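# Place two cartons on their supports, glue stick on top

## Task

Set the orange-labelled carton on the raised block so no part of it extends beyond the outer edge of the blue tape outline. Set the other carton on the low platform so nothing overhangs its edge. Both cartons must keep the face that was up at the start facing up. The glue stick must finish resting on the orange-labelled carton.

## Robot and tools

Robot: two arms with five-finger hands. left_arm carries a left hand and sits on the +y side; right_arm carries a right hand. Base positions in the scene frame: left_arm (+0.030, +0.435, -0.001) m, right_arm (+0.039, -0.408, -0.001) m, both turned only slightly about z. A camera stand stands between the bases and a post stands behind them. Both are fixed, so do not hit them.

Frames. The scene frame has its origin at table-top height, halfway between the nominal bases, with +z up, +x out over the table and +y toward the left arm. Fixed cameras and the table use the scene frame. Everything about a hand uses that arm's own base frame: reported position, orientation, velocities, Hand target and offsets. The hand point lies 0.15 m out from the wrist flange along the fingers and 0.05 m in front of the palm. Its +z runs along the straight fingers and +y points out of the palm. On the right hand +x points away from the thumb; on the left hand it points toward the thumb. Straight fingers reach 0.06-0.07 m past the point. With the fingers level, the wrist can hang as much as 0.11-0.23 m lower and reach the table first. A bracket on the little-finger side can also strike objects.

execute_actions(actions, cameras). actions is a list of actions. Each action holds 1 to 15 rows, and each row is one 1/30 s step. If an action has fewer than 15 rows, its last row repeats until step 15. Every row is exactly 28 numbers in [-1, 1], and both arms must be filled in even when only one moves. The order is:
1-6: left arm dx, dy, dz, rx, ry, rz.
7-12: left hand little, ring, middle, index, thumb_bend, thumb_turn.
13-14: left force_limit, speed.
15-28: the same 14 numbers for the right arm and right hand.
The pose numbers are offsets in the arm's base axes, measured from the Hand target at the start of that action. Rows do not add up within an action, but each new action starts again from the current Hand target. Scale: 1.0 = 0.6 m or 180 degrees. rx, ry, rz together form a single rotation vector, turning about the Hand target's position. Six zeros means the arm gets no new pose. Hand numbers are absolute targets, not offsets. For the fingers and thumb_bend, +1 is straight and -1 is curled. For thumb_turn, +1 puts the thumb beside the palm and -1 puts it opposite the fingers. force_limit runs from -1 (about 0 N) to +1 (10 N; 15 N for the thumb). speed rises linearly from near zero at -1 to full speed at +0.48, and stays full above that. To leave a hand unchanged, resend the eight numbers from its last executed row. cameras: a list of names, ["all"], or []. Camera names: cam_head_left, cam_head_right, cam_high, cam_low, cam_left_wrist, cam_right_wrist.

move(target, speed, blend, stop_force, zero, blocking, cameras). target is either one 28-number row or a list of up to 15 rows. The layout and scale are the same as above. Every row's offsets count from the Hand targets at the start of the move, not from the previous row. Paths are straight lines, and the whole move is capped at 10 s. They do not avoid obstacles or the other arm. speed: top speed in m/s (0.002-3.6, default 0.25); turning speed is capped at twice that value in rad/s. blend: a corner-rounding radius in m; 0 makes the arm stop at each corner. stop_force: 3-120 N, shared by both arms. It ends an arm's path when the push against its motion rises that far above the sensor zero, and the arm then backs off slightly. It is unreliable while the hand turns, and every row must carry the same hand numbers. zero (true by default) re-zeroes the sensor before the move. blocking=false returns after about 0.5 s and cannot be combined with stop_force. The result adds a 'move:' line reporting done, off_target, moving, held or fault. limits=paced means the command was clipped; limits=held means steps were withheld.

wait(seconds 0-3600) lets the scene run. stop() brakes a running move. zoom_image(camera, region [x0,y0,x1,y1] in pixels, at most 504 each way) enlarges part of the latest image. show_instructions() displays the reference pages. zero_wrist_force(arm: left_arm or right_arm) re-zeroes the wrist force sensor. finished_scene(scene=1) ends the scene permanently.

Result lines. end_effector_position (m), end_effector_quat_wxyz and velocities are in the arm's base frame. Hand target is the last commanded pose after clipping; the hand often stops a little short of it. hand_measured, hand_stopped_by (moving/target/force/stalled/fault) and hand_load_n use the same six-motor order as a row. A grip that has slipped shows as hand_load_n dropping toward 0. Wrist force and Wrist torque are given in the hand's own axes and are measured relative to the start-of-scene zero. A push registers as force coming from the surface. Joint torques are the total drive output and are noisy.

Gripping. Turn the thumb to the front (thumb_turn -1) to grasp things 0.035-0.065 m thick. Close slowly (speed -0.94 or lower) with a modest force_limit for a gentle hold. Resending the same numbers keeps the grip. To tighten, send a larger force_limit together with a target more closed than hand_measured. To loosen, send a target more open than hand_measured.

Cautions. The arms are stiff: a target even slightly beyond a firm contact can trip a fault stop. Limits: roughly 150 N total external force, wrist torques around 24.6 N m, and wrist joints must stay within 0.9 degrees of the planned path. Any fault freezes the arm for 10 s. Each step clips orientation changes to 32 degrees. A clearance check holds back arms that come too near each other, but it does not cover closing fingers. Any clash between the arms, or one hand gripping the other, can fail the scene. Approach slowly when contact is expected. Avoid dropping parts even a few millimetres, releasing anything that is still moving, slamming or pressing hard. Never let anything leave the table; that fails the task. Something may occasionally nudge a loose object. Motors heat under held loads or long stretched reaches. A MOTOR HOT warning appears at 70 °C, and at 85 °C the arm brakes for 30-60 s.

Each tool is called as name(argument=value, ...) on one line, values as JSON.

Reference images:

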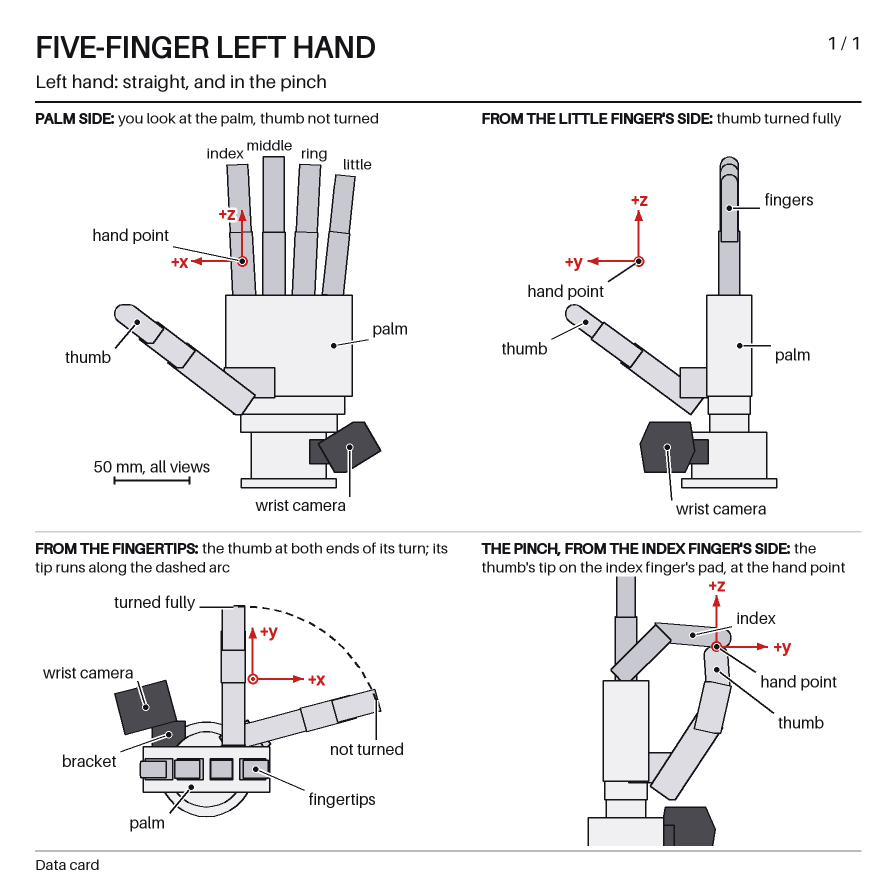

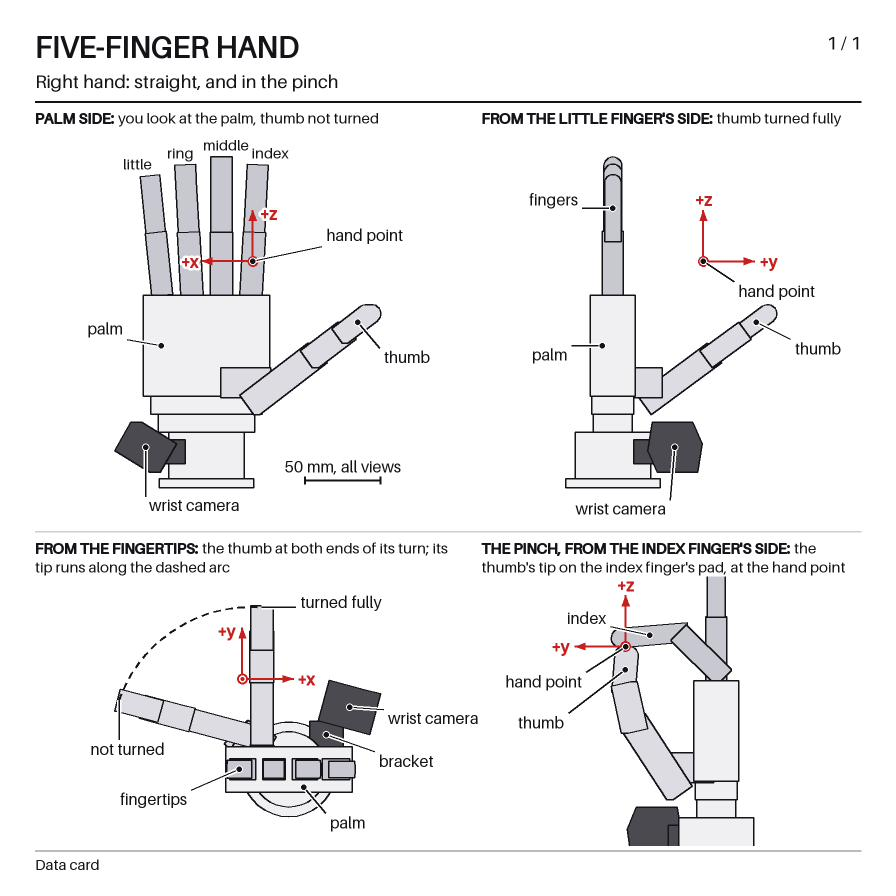

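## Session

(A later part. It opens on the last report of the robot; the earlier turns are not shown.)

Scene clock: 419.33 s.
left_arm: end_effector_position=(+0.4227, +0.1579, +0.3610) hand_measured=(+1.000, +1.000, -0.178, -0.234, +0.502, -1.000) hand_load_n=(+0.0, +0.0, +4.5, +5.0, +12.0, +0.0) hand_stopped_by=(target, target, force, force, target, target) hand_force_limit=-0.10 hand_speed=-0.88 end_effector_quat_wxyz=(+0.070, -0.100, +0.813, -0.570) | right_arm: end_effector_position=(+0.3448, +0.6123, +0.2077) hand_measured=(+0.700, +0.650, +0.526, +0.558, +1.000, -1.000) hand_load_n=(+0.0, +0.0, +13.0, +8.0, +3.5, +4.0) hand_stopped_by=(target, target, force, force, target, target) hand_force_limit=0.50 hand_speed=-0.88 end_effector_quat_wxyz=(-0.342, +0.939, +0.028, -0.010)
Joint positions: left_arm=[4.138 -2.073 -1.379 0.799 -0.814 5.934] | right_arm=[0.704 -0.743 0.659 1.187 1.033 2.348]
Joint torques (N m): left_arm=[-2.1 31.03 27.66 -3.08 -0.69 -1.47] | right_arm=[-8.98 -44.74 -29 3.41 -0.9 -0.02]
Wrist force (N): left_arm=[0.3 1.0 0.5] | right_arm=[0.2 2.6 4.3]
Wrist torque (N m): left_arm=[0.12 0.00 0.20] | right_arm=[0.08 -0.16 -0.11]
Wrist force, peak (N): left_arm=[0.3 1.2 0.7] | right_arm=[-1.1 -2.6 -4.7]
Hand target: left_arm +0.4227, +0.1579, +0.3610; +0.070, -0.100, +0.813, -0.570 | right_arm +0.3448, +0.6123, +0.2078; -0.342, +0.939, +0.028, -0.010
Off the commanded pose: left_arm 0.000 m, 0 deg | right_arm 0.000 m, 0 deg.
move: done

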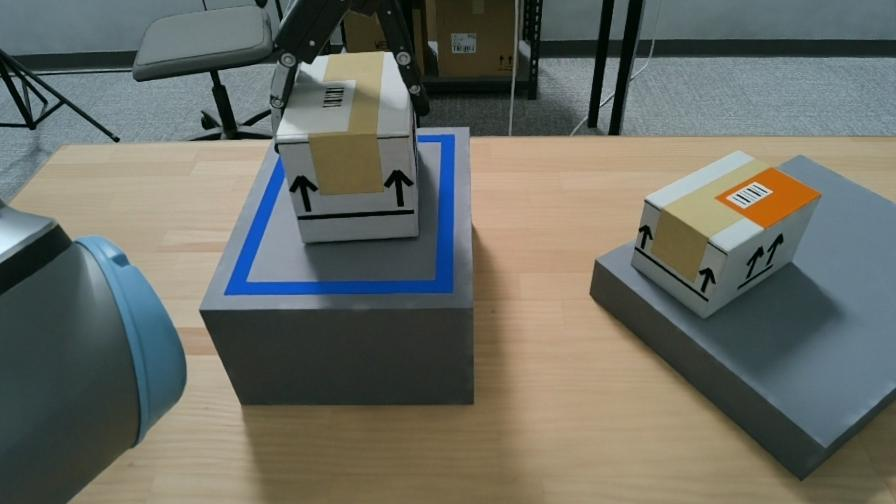

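move(target=[0,0,0,0,0,0,1,1,-0.35,-0.4,0.5,-1,-0.1,-0.88,0,0,0.0083,0,0,0,0.7,0.65,0.1,0.1,1,-1,0.5,-0.88], speed=0.01, cameras=["cam_low","cam_right_wrist","cam_high","cam_head_left"])

zoom_image(camera="cam_low", region=[240, 20, 470, 260])

zoom_image(camera="cam_high", region=[355, 95, 505, 235])

Scene clock: 422.67 s.
left_arm: end_effector_position=(+0.4227, +0.1579, +0.3610) hand_measured=(+1.000, +1.000, -0.178, -0.234, +0.502, -1.000) hand_load_n=(+0.0, +0.0, +5.0, +5.0, +12.0, +0.0) hand_stopped_by=(target, target, force, force, target, target) hand_force_limit=-0.10 hand_speed=-0.88 end_effector_quat_wxyz=(+0.070, -0.100, +0.813, -0.570) | right_arm: end_effector_position=(+0.3448, +0.6123, +0.2127) hand_measured=(+0.700, +0.650, +0.526, +0.558, +1.000, -1.000) hand_load_n=(+0.0, -0.5, +13.0, +8.0, +3.5, +4.0) hand_stopped_by=(target, target, force, force, target, target) hand_force_limit=0.50 hand_speed=-0.88 end_effector_quat_wxyz=(-0.342, +0.939, +0.028, -0.010)
Joint positions: left_arm=[4.138 -2.073 -1.379 0.799 -0.814 5.934] | right_arm=[0.704 -0.742 0.643 1.201 1.032 2.348]
Joint torques (N m): left_arm=[-2.33 30.63 27.49 -3.12 -0.91 -1.49] | right_arm=[-9.62 -45.12 -27.47 3.03 -2.68 0.85]
Wrist force (N): left_arm=[-0.1 1.1 0.6] | right_arm=[0.0 2.8 4.2]
Wrist torque (N m): left_arm=[0.13 0.06 0.17] | right_arm=[0.12 -0.11 -0.12]
Wrist force, peak (N): left_arm=[0.4 1.2 0.7] | right_arm=[0.5 3.1 4.6]
Hand target: left_arm +0.4227, +0.1579, +0.3610; +0.070, -0.100, +0.813, -0.570 | right_arm +0.3448, +0.6123, +0.2128; -0.342, +0.939, +0.028, -0.010
Off the commanded pose: left_arm 0.000 m, 0 deg | right_arm 0.000 m, 0 deg.
move: done
cam_right_wrist: T_world_to_cam=[[0.30574, -0.68454, -0.66175, 0.45829], [-0.79683, -0.5644, 0.21568, 0.57632], [-0.52114, 0.46136, -0.71803, 0.16595]] pos_world=[0.40559, 0.56243, 0.29813]
Images, in order (width x height): cam_head_left 896x504, cam_high 896x504, cam_low 896x504, cam_right_wrist 672x504.

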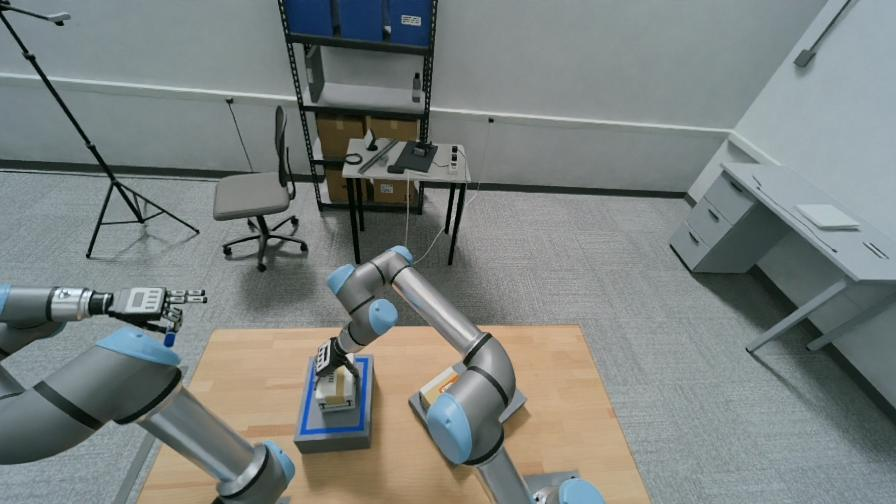

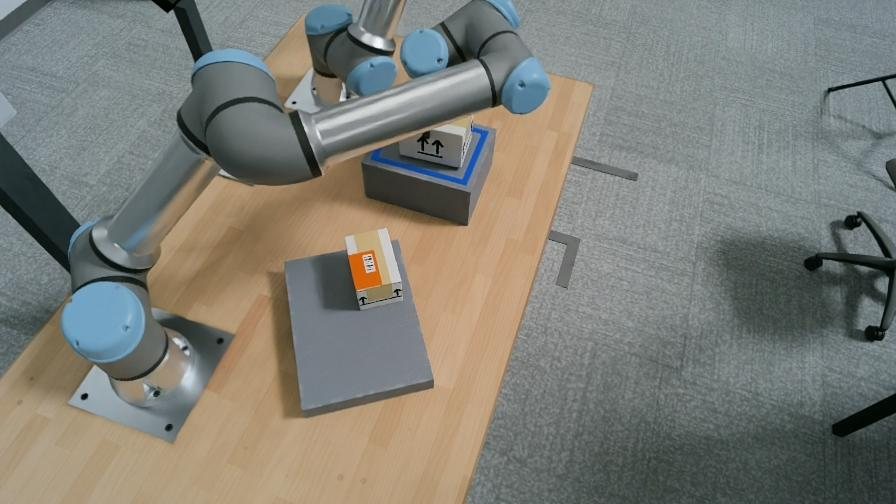

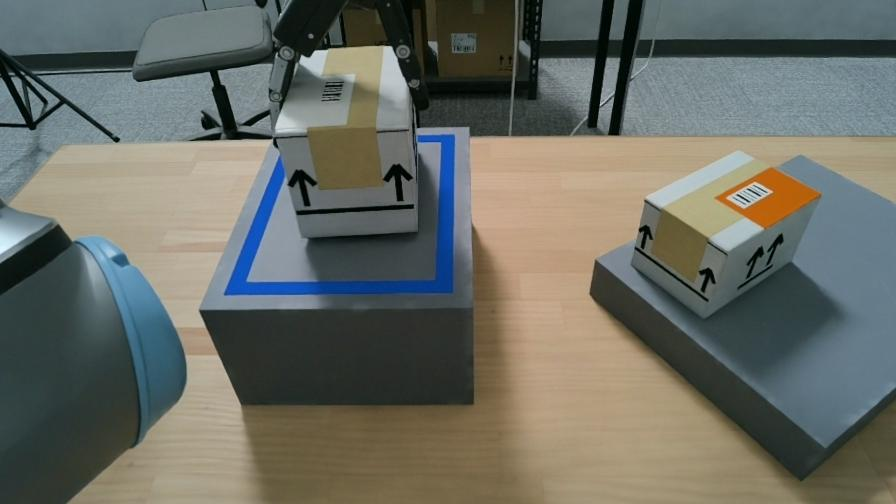

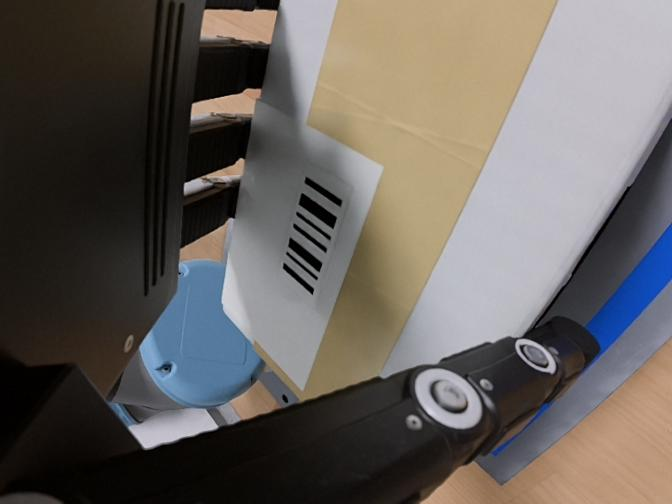

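Scaled by 2.100 from the camera's image (finer frame: 1280x720).

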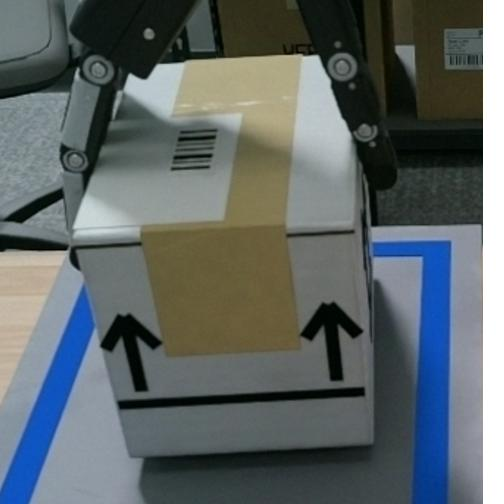

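Scaled by 3.360 from the camera's image (finer frame: 1280x720).

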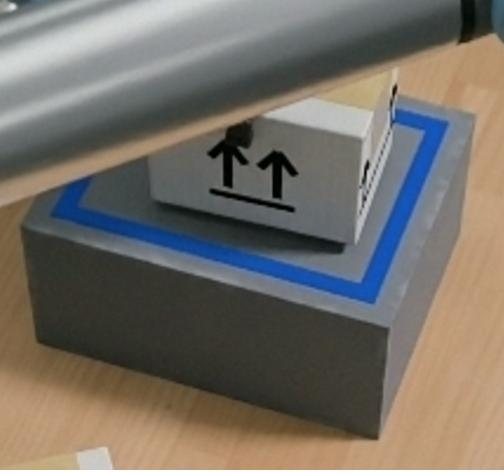

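move(target=[[0,0,0,0,0,0,1,1,-0.35,-0.4,0.5,-1,-0.1,-0.88,0,0,0.1455,0,0,0,0.7,0.65,0.1,0.1,1,-1,0.5,-0.88],[0,0,0,0,0,0,1,1,-0.35,-0.4,0.5,-1,-0.1,-0.88,0.0453,-0.7493,0.1455,0,0,-0.33,0.7,0.65,0.1,0.1,1,-1,0.5,-0.88]], blend=[0.03,0], speed=[0.05,0.12], cameras=["all"])

Scene clock: 442.30 s.
left_arm: end_effector_position=(+0.4227, +0.1579, +0.3610) hand_measured=(+1.000, +1.000, -0.178, -0.234, +0.502, -1.000) hand_load_n=(+0.0, +0.0, +4.5, +5.0, +12.0, +0.0) hand_stopped_by=(target, target, force, force, target, target) hand_force_limit=-0.10 hand_speed=-0.88 end_effector_quat_wxyz=(+0.070, -0.100, +0.813, -0.570) | right_arm: end_effector_position=(+0.3719, +0.1628, +0.3000) hand_measured=(+0.700, +0.650, +0.526, +0.558, +1.000, -1.000) hand_load_n=(+0.0, +0.0, +13.0, +8.0, +3.5, +4.0) hand_stopped_by=(target, target, force, force, target, target) hand_force_limit=0.50 hand_speed=-0.88 end_effector_quat_wxyz=(-0.302, +0.830, -0.441, +0.161)
Joint positions: left_arm=[4.138 -2.073 -1.379 0.799 -0.814 5.934] | right_arm=[-0.211 -1.651 1.665 1.03 1.09 2.47]
Joint torques (N m): left_arm=[-5.34 31.87 27.06 -2.79 -1.15 -1.36] | right_arm=[-9.64 -21.66 -15.42 3.18 -3.31 -1.22]
Wrist force (N): left_arm=[0.2 0.9 0.5] | right_arm=[0.1 2.5 4.3]
Wrist torque (N m): left_arm=[0.11 0.02 0.19] | right_arm=[0.02 -0.15 0.11]
Wrist force, peak (N): left_arm=[0.4 1.2 0.7] | right_arm=[-0.1 2.9 5.1]
Hand target: left_arm +0.4227, +0.1579, +0.3610; +0.070, -0.100, +0.813, -0.570 | right_arm +0.3720, +0.1627, +0.3001; -0.302, +0.830, -0.441, +0.161
Off the commanded pose: left_arm 0.000 m, 0 deg | right_arm 0.000 m, 0 deg.
move: done
cam_left_wrist: T_world_to_cam=[[-0.16855, -0.38915, 0.90563, -0.19308], [-0.94596, 0.32209, -0.03765, 0.36334], [-0.27704, -0.86303, -0.4224, 0.51955]] pos_world=[0.4551, 0.25623, 0.408]
cam_right_wrist: T_world_to_cam=[[-0.43352, -0.61168, -0.66174, 0.46308], [-0.89146, 0.39848, 0.21568, 0.20397], [0.13177, 0.68341, -0.71804, 0.17127]] pos_world=[0.36002, 0.08494, 0.38543]

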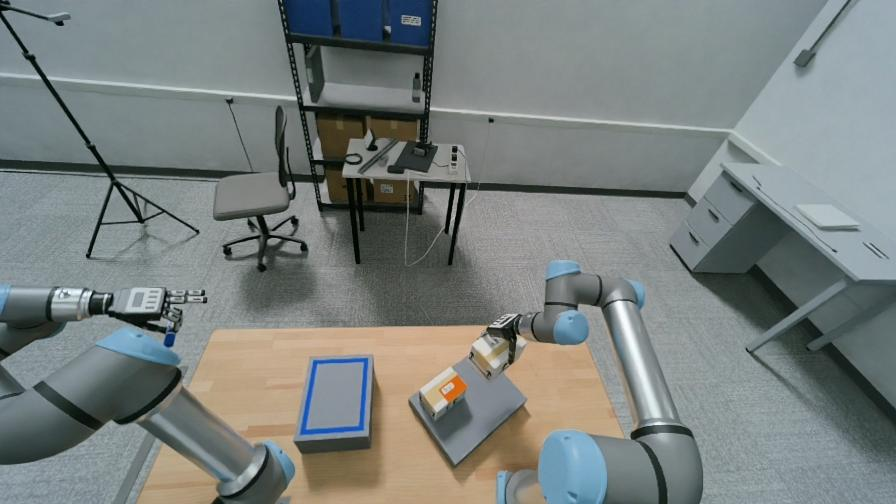

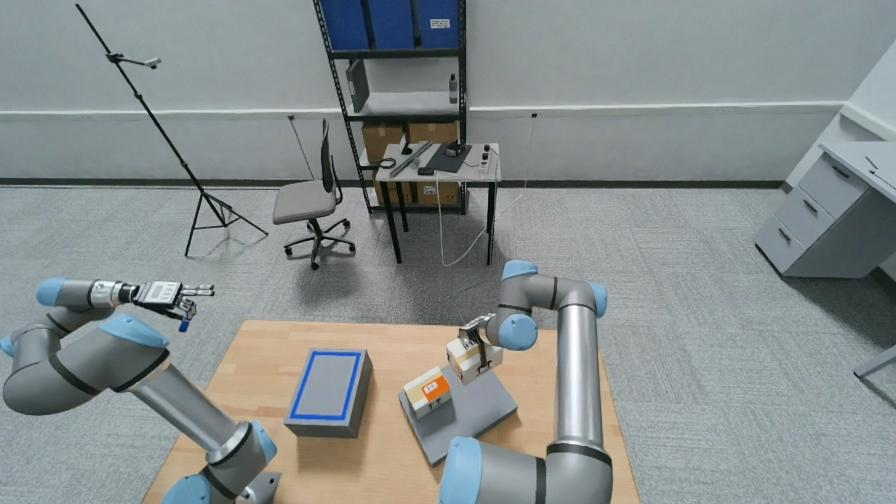

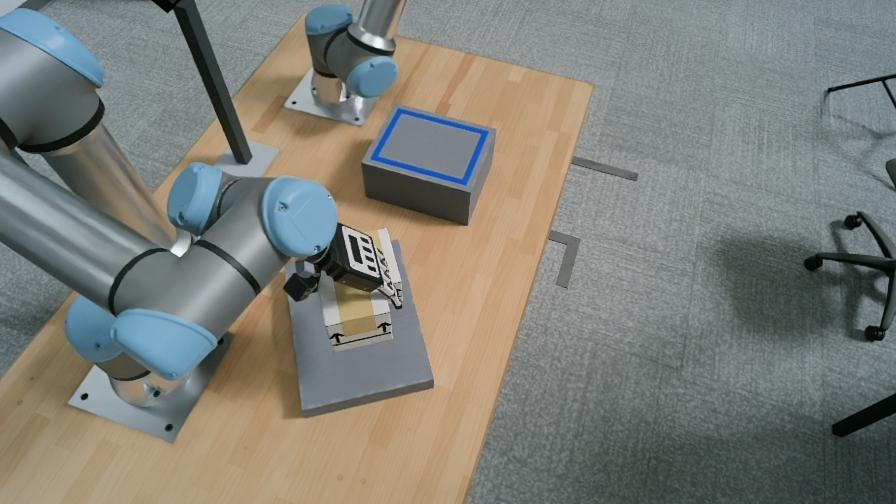

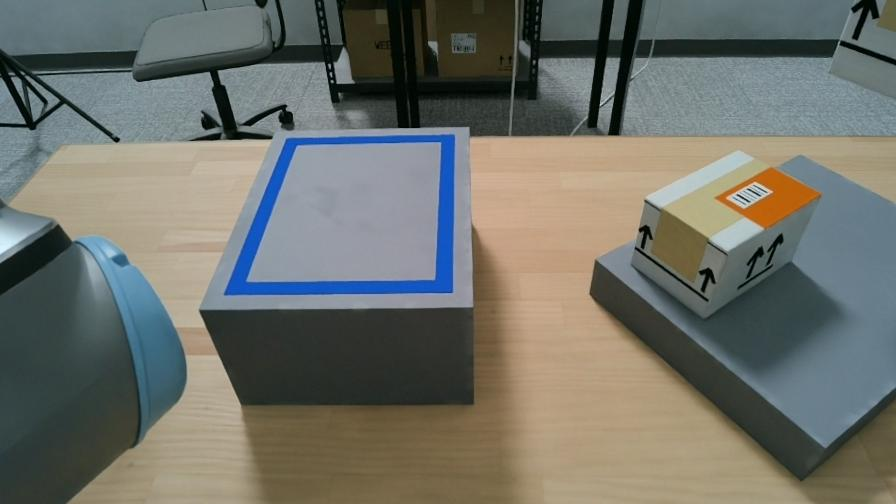

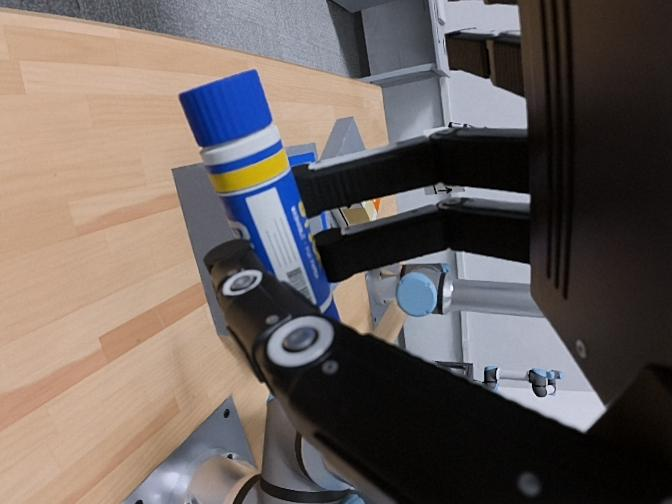

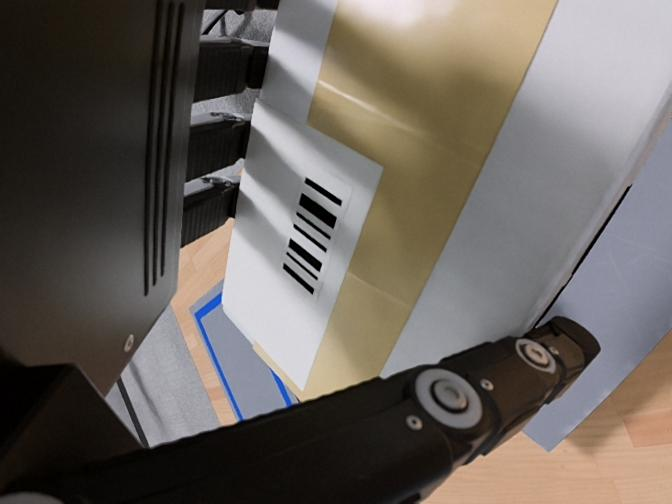

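move(target=[0,0,0,0,0,0,1,1,-0.35,-0.4,0.5,-1,-0.1,-0.88,0,0,-0.1333,0,0,0,0.7,0.65,0.1,0.1,1,-1,0.5,-0.88], speed=0.06, cameras=["cam_head_left","cam_head_right","cam_high","cam_low","cam_right_wrist"])

zoom_image(camera="cam_high", region=[275, 220, 445, 420])

zoom_image(camera="cam_low", region=[640, 80, 896, 336])

zoom_image(camera="cam_head_right", region=[380, 310, 540, 480])

Scene clock: 445.73 s.
left_arm: end_effector_position=(+0.4227, +0.1579, +0.3610) hand_measured=(+1.000, +1.000, -0.178, -0.234, +0.502, -1.000) hand_load_n=(+0.0, +0.0, +4.5, +5.0, +12.0, +0.0) hand_stopped_by=(target, target, force, force, target, target) hand_force_limit=-0.10 hand_speed=-0.88 end_effector_quat_wxyz=(+0.070, -0.100, +0.813, -0.570) | right_arm: end_effector_position=(+0.3720, +0.1627, +0.2201) hand_measured=(+0.700, +0.650, +0.526, +0.558, +1.000, -1.000) hand_load_n=(+0.0, +0.0, +13.0, +8.0, +3.5, +4.0) hand_stopped_by=(target, target, force, force, target, target) hand_force_limit=0.50 hand_speed=-0.88 end_effector_quat_wxyz=(-0.302, +0.830, -0.441, +0.161)
Joint positions: left_arm=[4.138 -2.073 -1.379 0.799 -0.814 5.934] | right_arm=[-0.211 -1.628 1.849 0.822 1.09 2.469]
Joint torques (N m): left_arm=[-6.62 30.84 27.01 -2.82 -0.99 -1.14] | right_arm=[4.47 -10.12 -14.24 0.03 0 1.09]
Wrist force (N): left_arm=[0.2 0.9 0.6] | right_arm=[-0.2 2.4 4.1]
Wrist torque (N m): left_arm=[0.12 0.02 0.19] | right_arm=[0.05 -0.09 0.11]
Wrist force, peak (N): left_arm=[0.3 1.3 0.8] | right_arm=[0.2 2.7 4.6]
Hand target: left_arm +0.4227, +0.1579, +0.3610; +0.070, -0.100, +0.813, -0.570 | right_arm +0.3720, +0.1627, +0.2201; -0.302, +0.830, -0.441, +0.161
Off the commanded pose: left_arm 0.000 m, 0 deg | right_arm 0.000 m, 0 deg.
move: done
cam_right_wrist: T_world_to_cam=[[-0.43362, -0.61158, -0.66178, 0.41025], [-0.89138, 0.39868, 0.21563, 0.22117], [0.13196, 0.6834, -0.71802, 0.11382]] pos_world=[0.36001, 0.08494, 0.30553]

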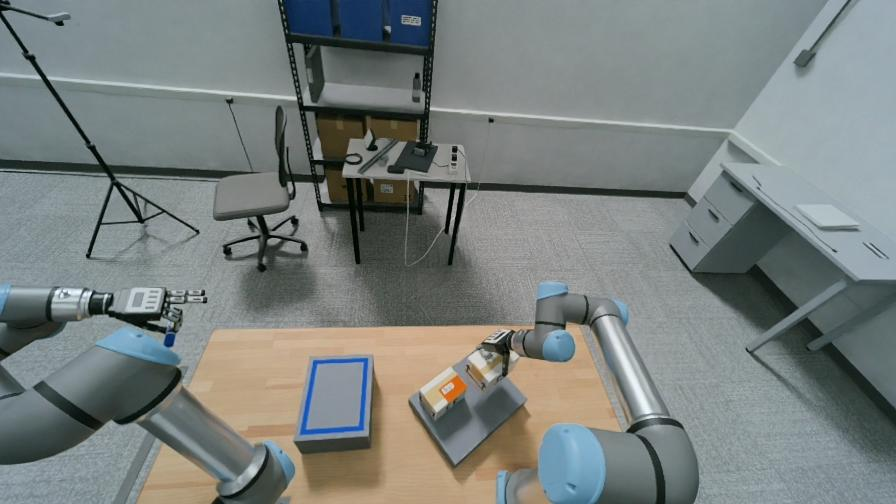

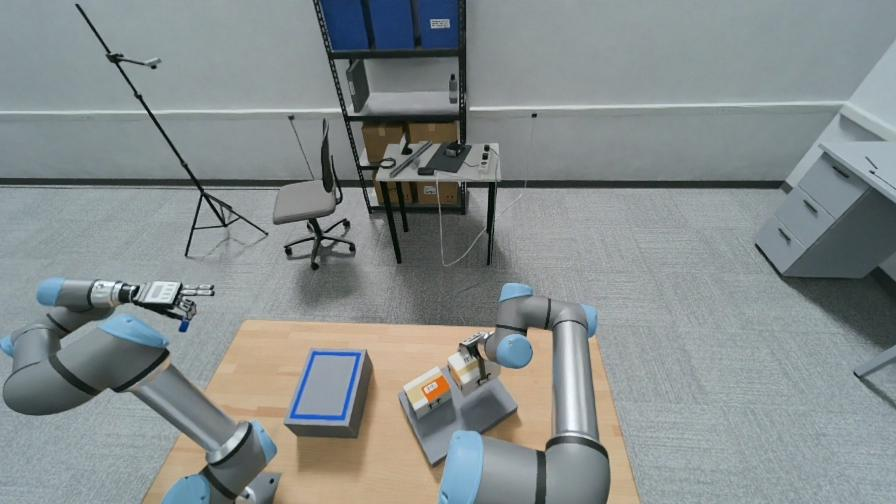

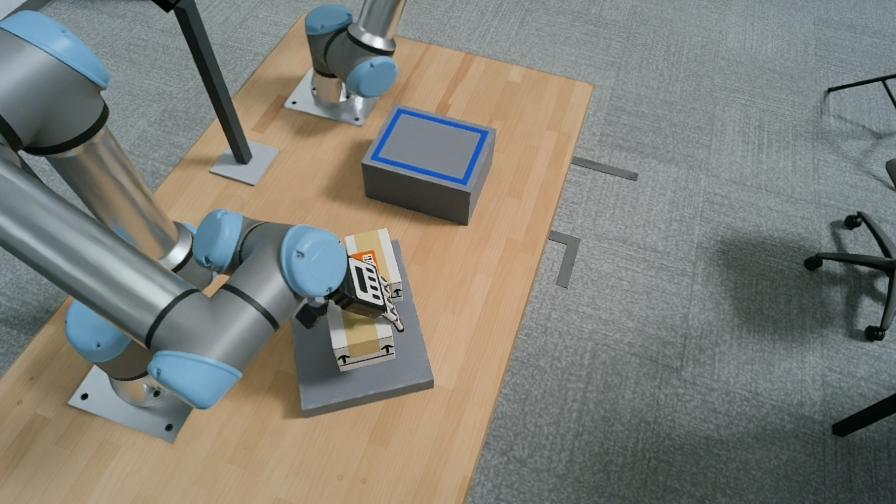

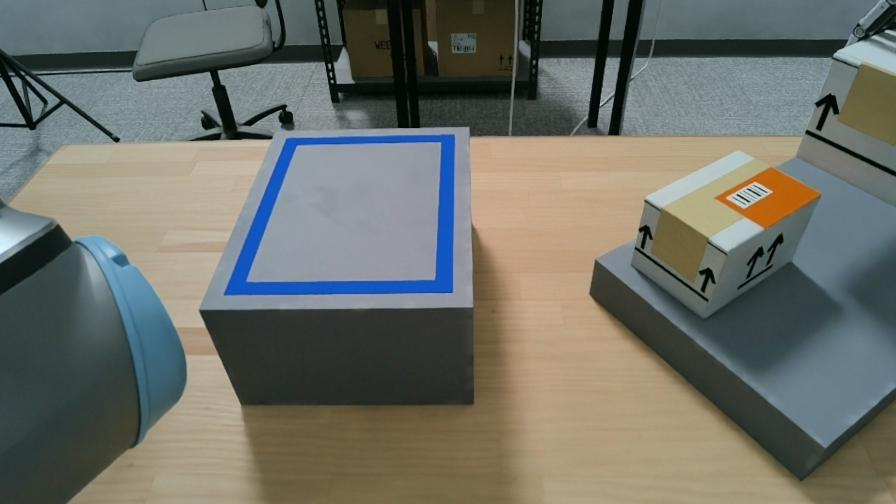

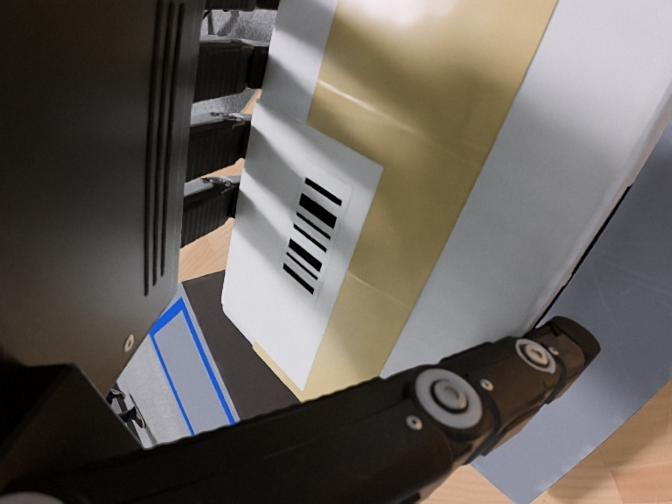

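Scaled by 2.520 from the camera's image (finer frame: 1280x720).

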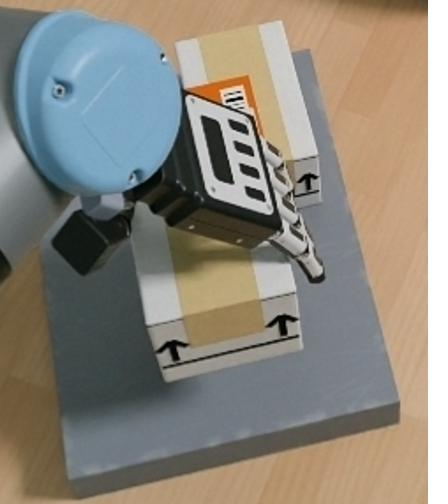

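Scaled by 1.969 from the camera's image (finer frame: 1280x720).

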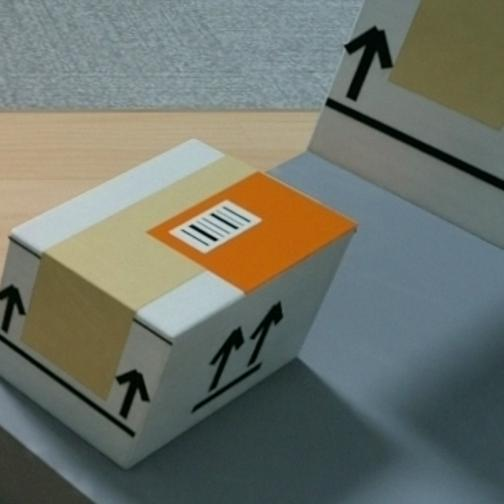

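Scaled by 2.965 from the camera's image (finer frame: 1280x720).

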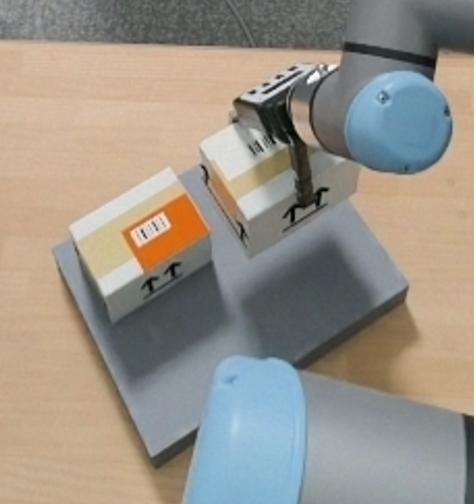

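move(target=[0,0,0,0,0,0,1,1,-0.35,-0.4,0.5,-1,-0.1,-0.88,0,0,-0.13,0,0,-0.0111,0.7,0.65,0.1,0.1,1,-1,0.5,-0.88], speed=0.05)

move(target=[0,0,0,0,0,0,1,1,-0.35,-0.4,0.5,-1,-0.1,-0.88,0,0,-0.025,0,0,0,0.7,0.65,0.1,0.1,1,-1,0.5,-0.88], speed=0.005, stop_force=4, cameras=["cam_head_right","cam_high","cam_low","cam_right_wrist"])

zoom_image(camera="cam_high", region=[275, 220, 445, 420])

zoom_image(camera="cam_low", region=[640, 80, 896, 336])

Scene clock: 453.83 s.
left_arm: end_effector_position=(+0.4227, +0.1579, +0.3610) hand_measured=(+1.000, +1.000, -0.178, -0.234, +0.502, -1.000) hand_load_n=(+0.0, +0.0, +4.5, +5.0, +12.0, +0.0) hand_stopped_by=(target, target, force, force, target, target) hand_force_limit=-0.10 hand_speed=-0.88 end_effector_quat_wxyz=(+0.070, -0.100, +0.813, -0.570) | right_arm: end_effector_position=(+0.3719, +0.1627, +0.1421) hand_measured=(+0.700, +0.650, +0.526, +0.558, +1.000, -1.000) hand_load_n=(+0.0, +0.0, +13.0, +8.0, +3.5, +4.0) hand_stopped_by=(target, target, force, force, target, target) hand_force_limit=0.50 hand_speed=-0.88 end_effector_quat_wxyz=(-0.299, +0.822, -0.456, +0.166)
Joint positions: left_arm=[4.138 -2.073 -1.379 0.799 -0.814 5.934] | right_arm=[-0.204 -1.575 2.004 0.596 1.112 2.51]
Joint torques (N m): left_arm=[-8 31.2 27.19 -2.72 -1.14 -1.26] | right_arm=[7.88 -11.55 -12.07 0.48 1.08 1.22]
Wrist force (N): left_arm=[0.0 1.1 0.6] | right_arm=[0.1 2.6 4.3]
Wrist torque (N m): left_arm=[0.15 0.04 0.18] | right_arm=[0.08 -0.17 -0.09]
Wrist force, peak (N): left_arm=[0.3 1.2 0.7] | right_arm=[0.0 2.7 4.7]
Hand target: left_arm +0.4227, +0.1579, +0.3610; +0.070, -0.100, +0.813, -0.570 | right_arm +0.3720, +0.1627, +0.1421; -0.299, +0.822, -0.456, +0.166
Off the commanded pose: left_arm 0.000 m, 0 deg | right_arm 0.000 m, 0 deg.
move: done

Scene clock: 456.93 s.
left_arm: end_effector_position=(+0.4227, +0.1579, +0.3610) hand_measured=(+1.000, +1.000, -0.178, -0.234, +0.502, -1.000) hand_load_n=(+0.0, +0.0, +5.0, +5.0, +12.0, +0.0) hand_stopped_by=(target, target, force, force, target, target) hand_force_limit=-0.10 hand_speed=-0.88 end_effector_quat_wxyz=(+0.070, -0.100, +0.813, -0.570) | right_arm: end_effector_position=(+0.3719, +0.1627, +0.1321) hand_measured=(+0.700, +0.650, +0.526, +0.558, +1.000, -1.000) hand_load_n=(+0.0, +0.0, +12.5, +7.5, +3.5, +4.5) hand_stopped_by=(target, target, force, force, target, target) hand_force_limit=0.50 hand_speed=-0.88 end_effector_quat_wxyz=(-0.299, +0.822, -0.456, +0.166)
Joint positions: left_arm=[4.138 -2.073 -1.379 0.799 -0.814 5.934] | right_arm=[-0.204 -1.564 2.021 0.568 1.112 2.511]
Joint torques (N m): left_arm=[-7.09 30.69 27.27 -2.67 -1.04 -1.17] | right_arm=[6.46 -22.78 -24.91 2.65 1.17 0.89]
Wrist force (N): left_arm=[0.1 1.0 0.8] | right_arm=[-1.0 -0.3 -1.3]
Wrist torque (N m): left_arm=[0.11 0.04 0.18] | right_arm=[0.21 -0.03 -0.19]
Wrist force, peak (N): left_arm=[0.3 1.3 0.8] | right_arm=[-1.3 -4.5 -6.6]
Hand target: left_arm +0.4227, +0.1579, +0.3610; +0.070, -0.100, +0.813, -0.570 | right_arm +0.3719, +0.1627, +0.1321; -0.299, +0.822, -0.456, +0.166 (not the last commanded pose)
Off the commanded pose: left_arm 0.000 m, 0 deg | right_arm 0.005 m, 0 deg.
move: contact (right_arm)
cam_right_wrist: T_world_to_cam=[[-0.45463, -0.59615, -0.66176, 0.3573], [-0.87699, 0.4294, 0.21566, 0.22971], [0.15559, 0.6784, -0.71803, 0.04265]] pos_world=[0.35725, 0.08543, 0.21753]

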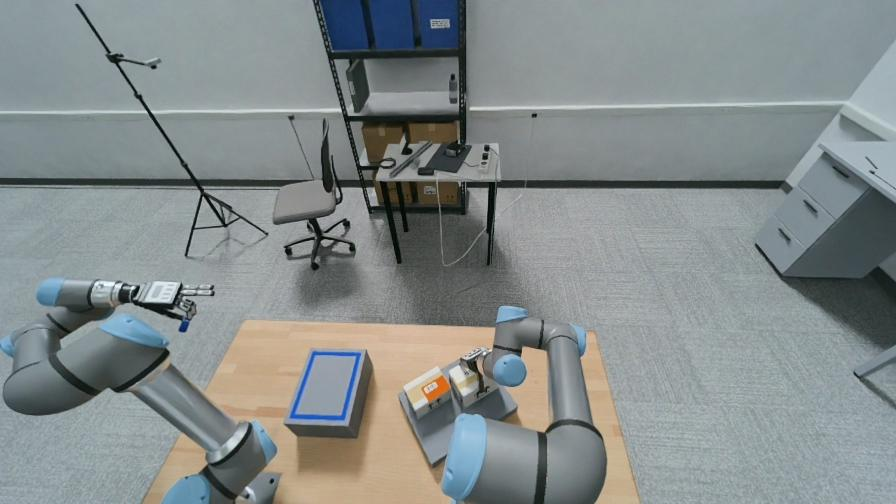

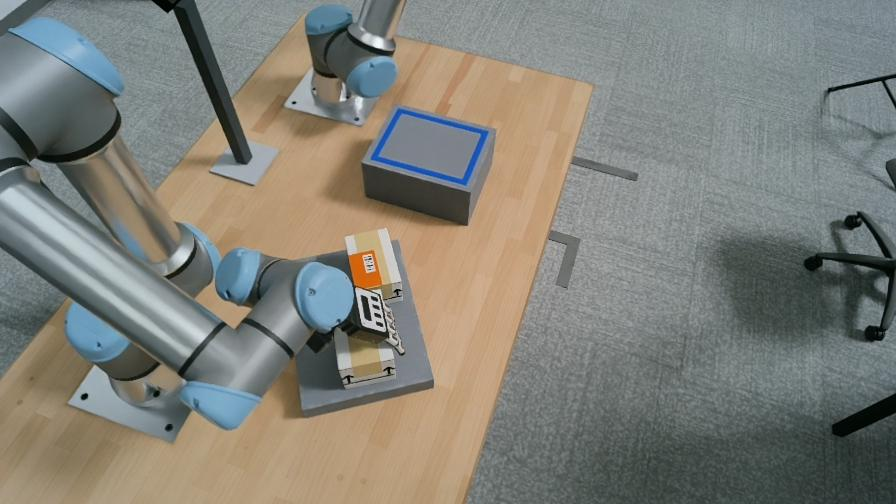

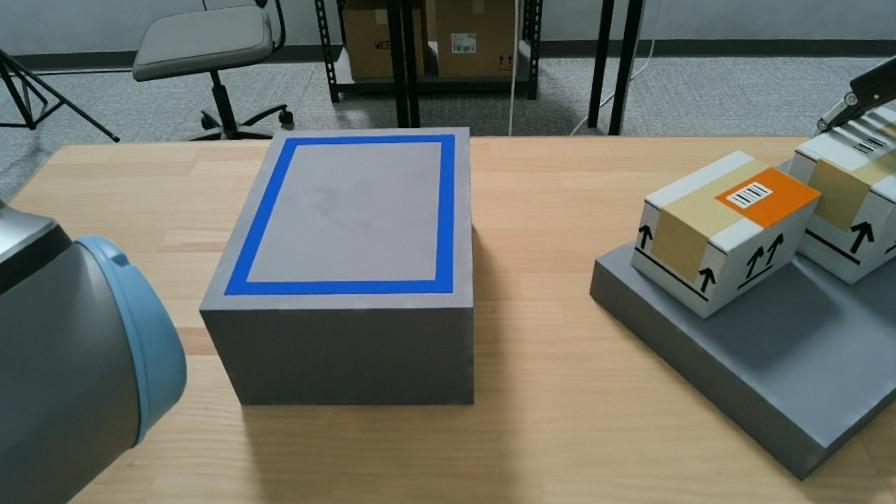

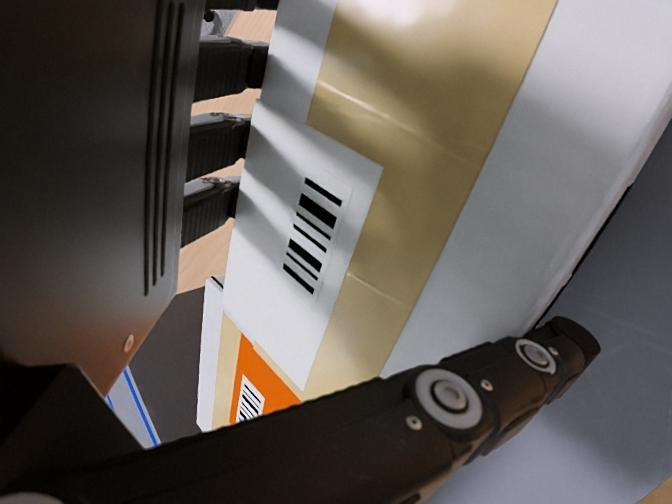

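Scaled by 2.520 from the camera's image (finer frame: 1280x720).

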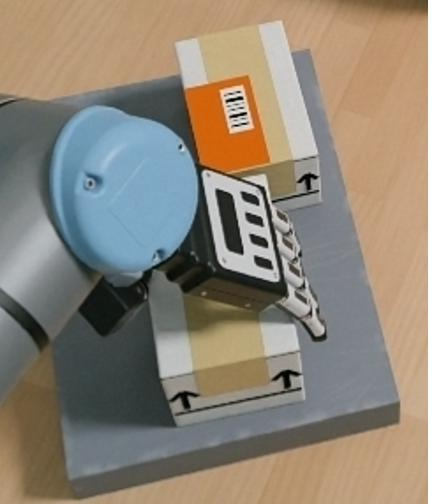

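Scaled by 1.969 from the camera's image (finer frame: 1280x720).

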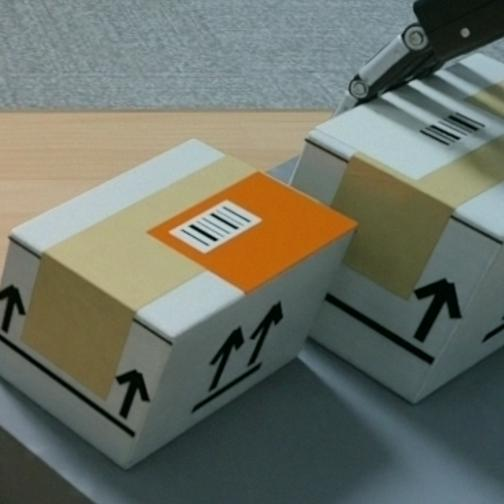

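move(target=[0,0,0,0,0,0,1,1,-0.35,-0.4,0.5,-1,-0.1,-0.88,0,0,0,0,0,0,1,1,1,1,1,-1,0.5,-0.85], cameras=["cam_high","cam_low","cam_right_wrist"])

zoom_image(camera="cam_low", region=[640, 40, 896, 336])

Scene clock: 460.53 s.
left_arm: end_effector_position=(+0.4227, +0.1579, +0.3610) hand_measured=(+1.000, +1.000, -0.178, -0.234, +0.502, -1.000) hand_load_n=(+0.0, +0.0, +4.5, +5.0, +12.0, +0.0) hand_stopped_by=(target, target, force, force, target, target) hand_force_limit=-0.10 hand_speed=-0.88 end_effector_quat_wxyz=(+0.070, -0.100, +0.813, -0.570) | right_arm: end_effector_position=(+0.3719, +0.1627, +0.1321) hand_measured=(+1.000, +1.000, +1.000, +1.000, +1.000, -1.000) hand_load_n=(+0.0, +0.0, +0.0, +0.0, +0.0, +1.0) hand_stopped_by=(target, target, target, target, target, target) hand_force_limit=0.50 hand_speed=-0.85 end_effector_quat_wxyz=(-0.299, +0.822, -0.456, +0.166)
Joint positions: left_arm=[4.138 -2.073 -1.379 0.799 -0.814 5.934] | right_arm=[-0.204 -1.564 2.021 0.568 1.112 2.511]
Joint torques (N m): left_arm=[-7.39 31.22 27.01 -2.62 -1.09 -1.03] | right_arm=[3.34 -18.86 -25.52 -0.05 0.57 -0.45]
Wrist force (N): left_arm=[0.3 1.1 0.4] | right_arm=[-0.4 0.7 0.0]
Wrist torque (N m): left_arm=[0.15 0.01 0.19] | right_arm=[0.05 -0.06 -0.14]
Wrist force, peak (N): left_arm=[0.2 1.4 0.7] | right_arm=[0.2 2.8 4.0]
Hand target: left_arm +0.4227, +0.1579, +0.3610; +0.070, -0.100, +0.813, -0.570 | right_arm +0.3719, +0.1627, +0.1321; -0.299, +0.822, -0.456, +0.166
Off the commanded pose: left_arm 0.000 m, 0 deg | right_arm 0.000 m, 0 deg.
move: done
cam_right_wrist: T_world_to_cam=[[-0.45463, -0.59615, -0.66176, 0.3573], [-0.87699, 0.4294, 0.21566, 0.22971], [0.15559, 0.6784, -0.71803, 0.04265]] pos_world=[0.35725, 0.08543, 0.21753]

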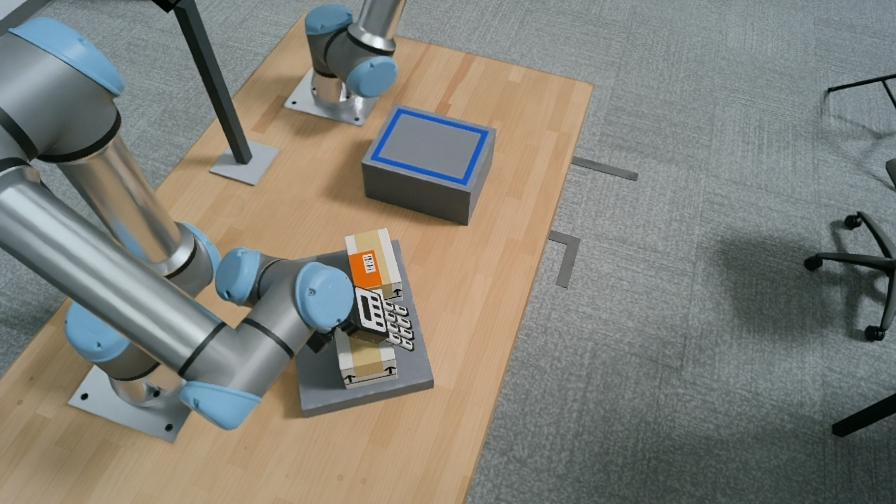

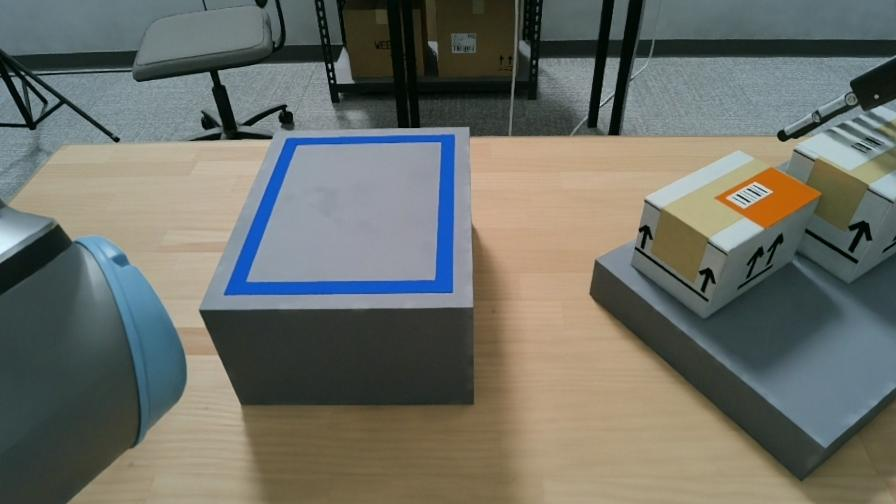

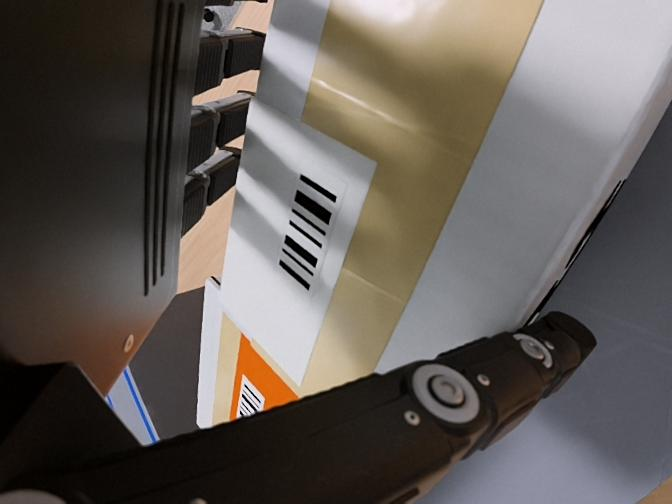

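Scaled by 1.703 from the camera's image (finer frame: 1280x720).

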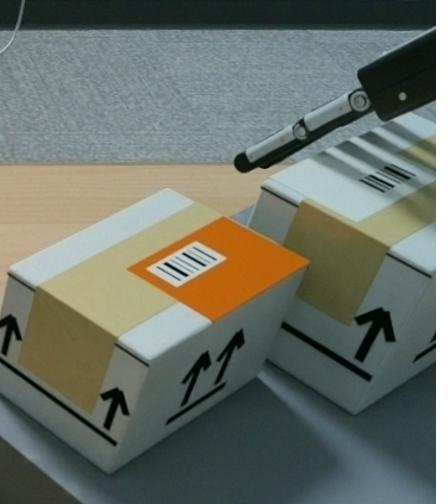

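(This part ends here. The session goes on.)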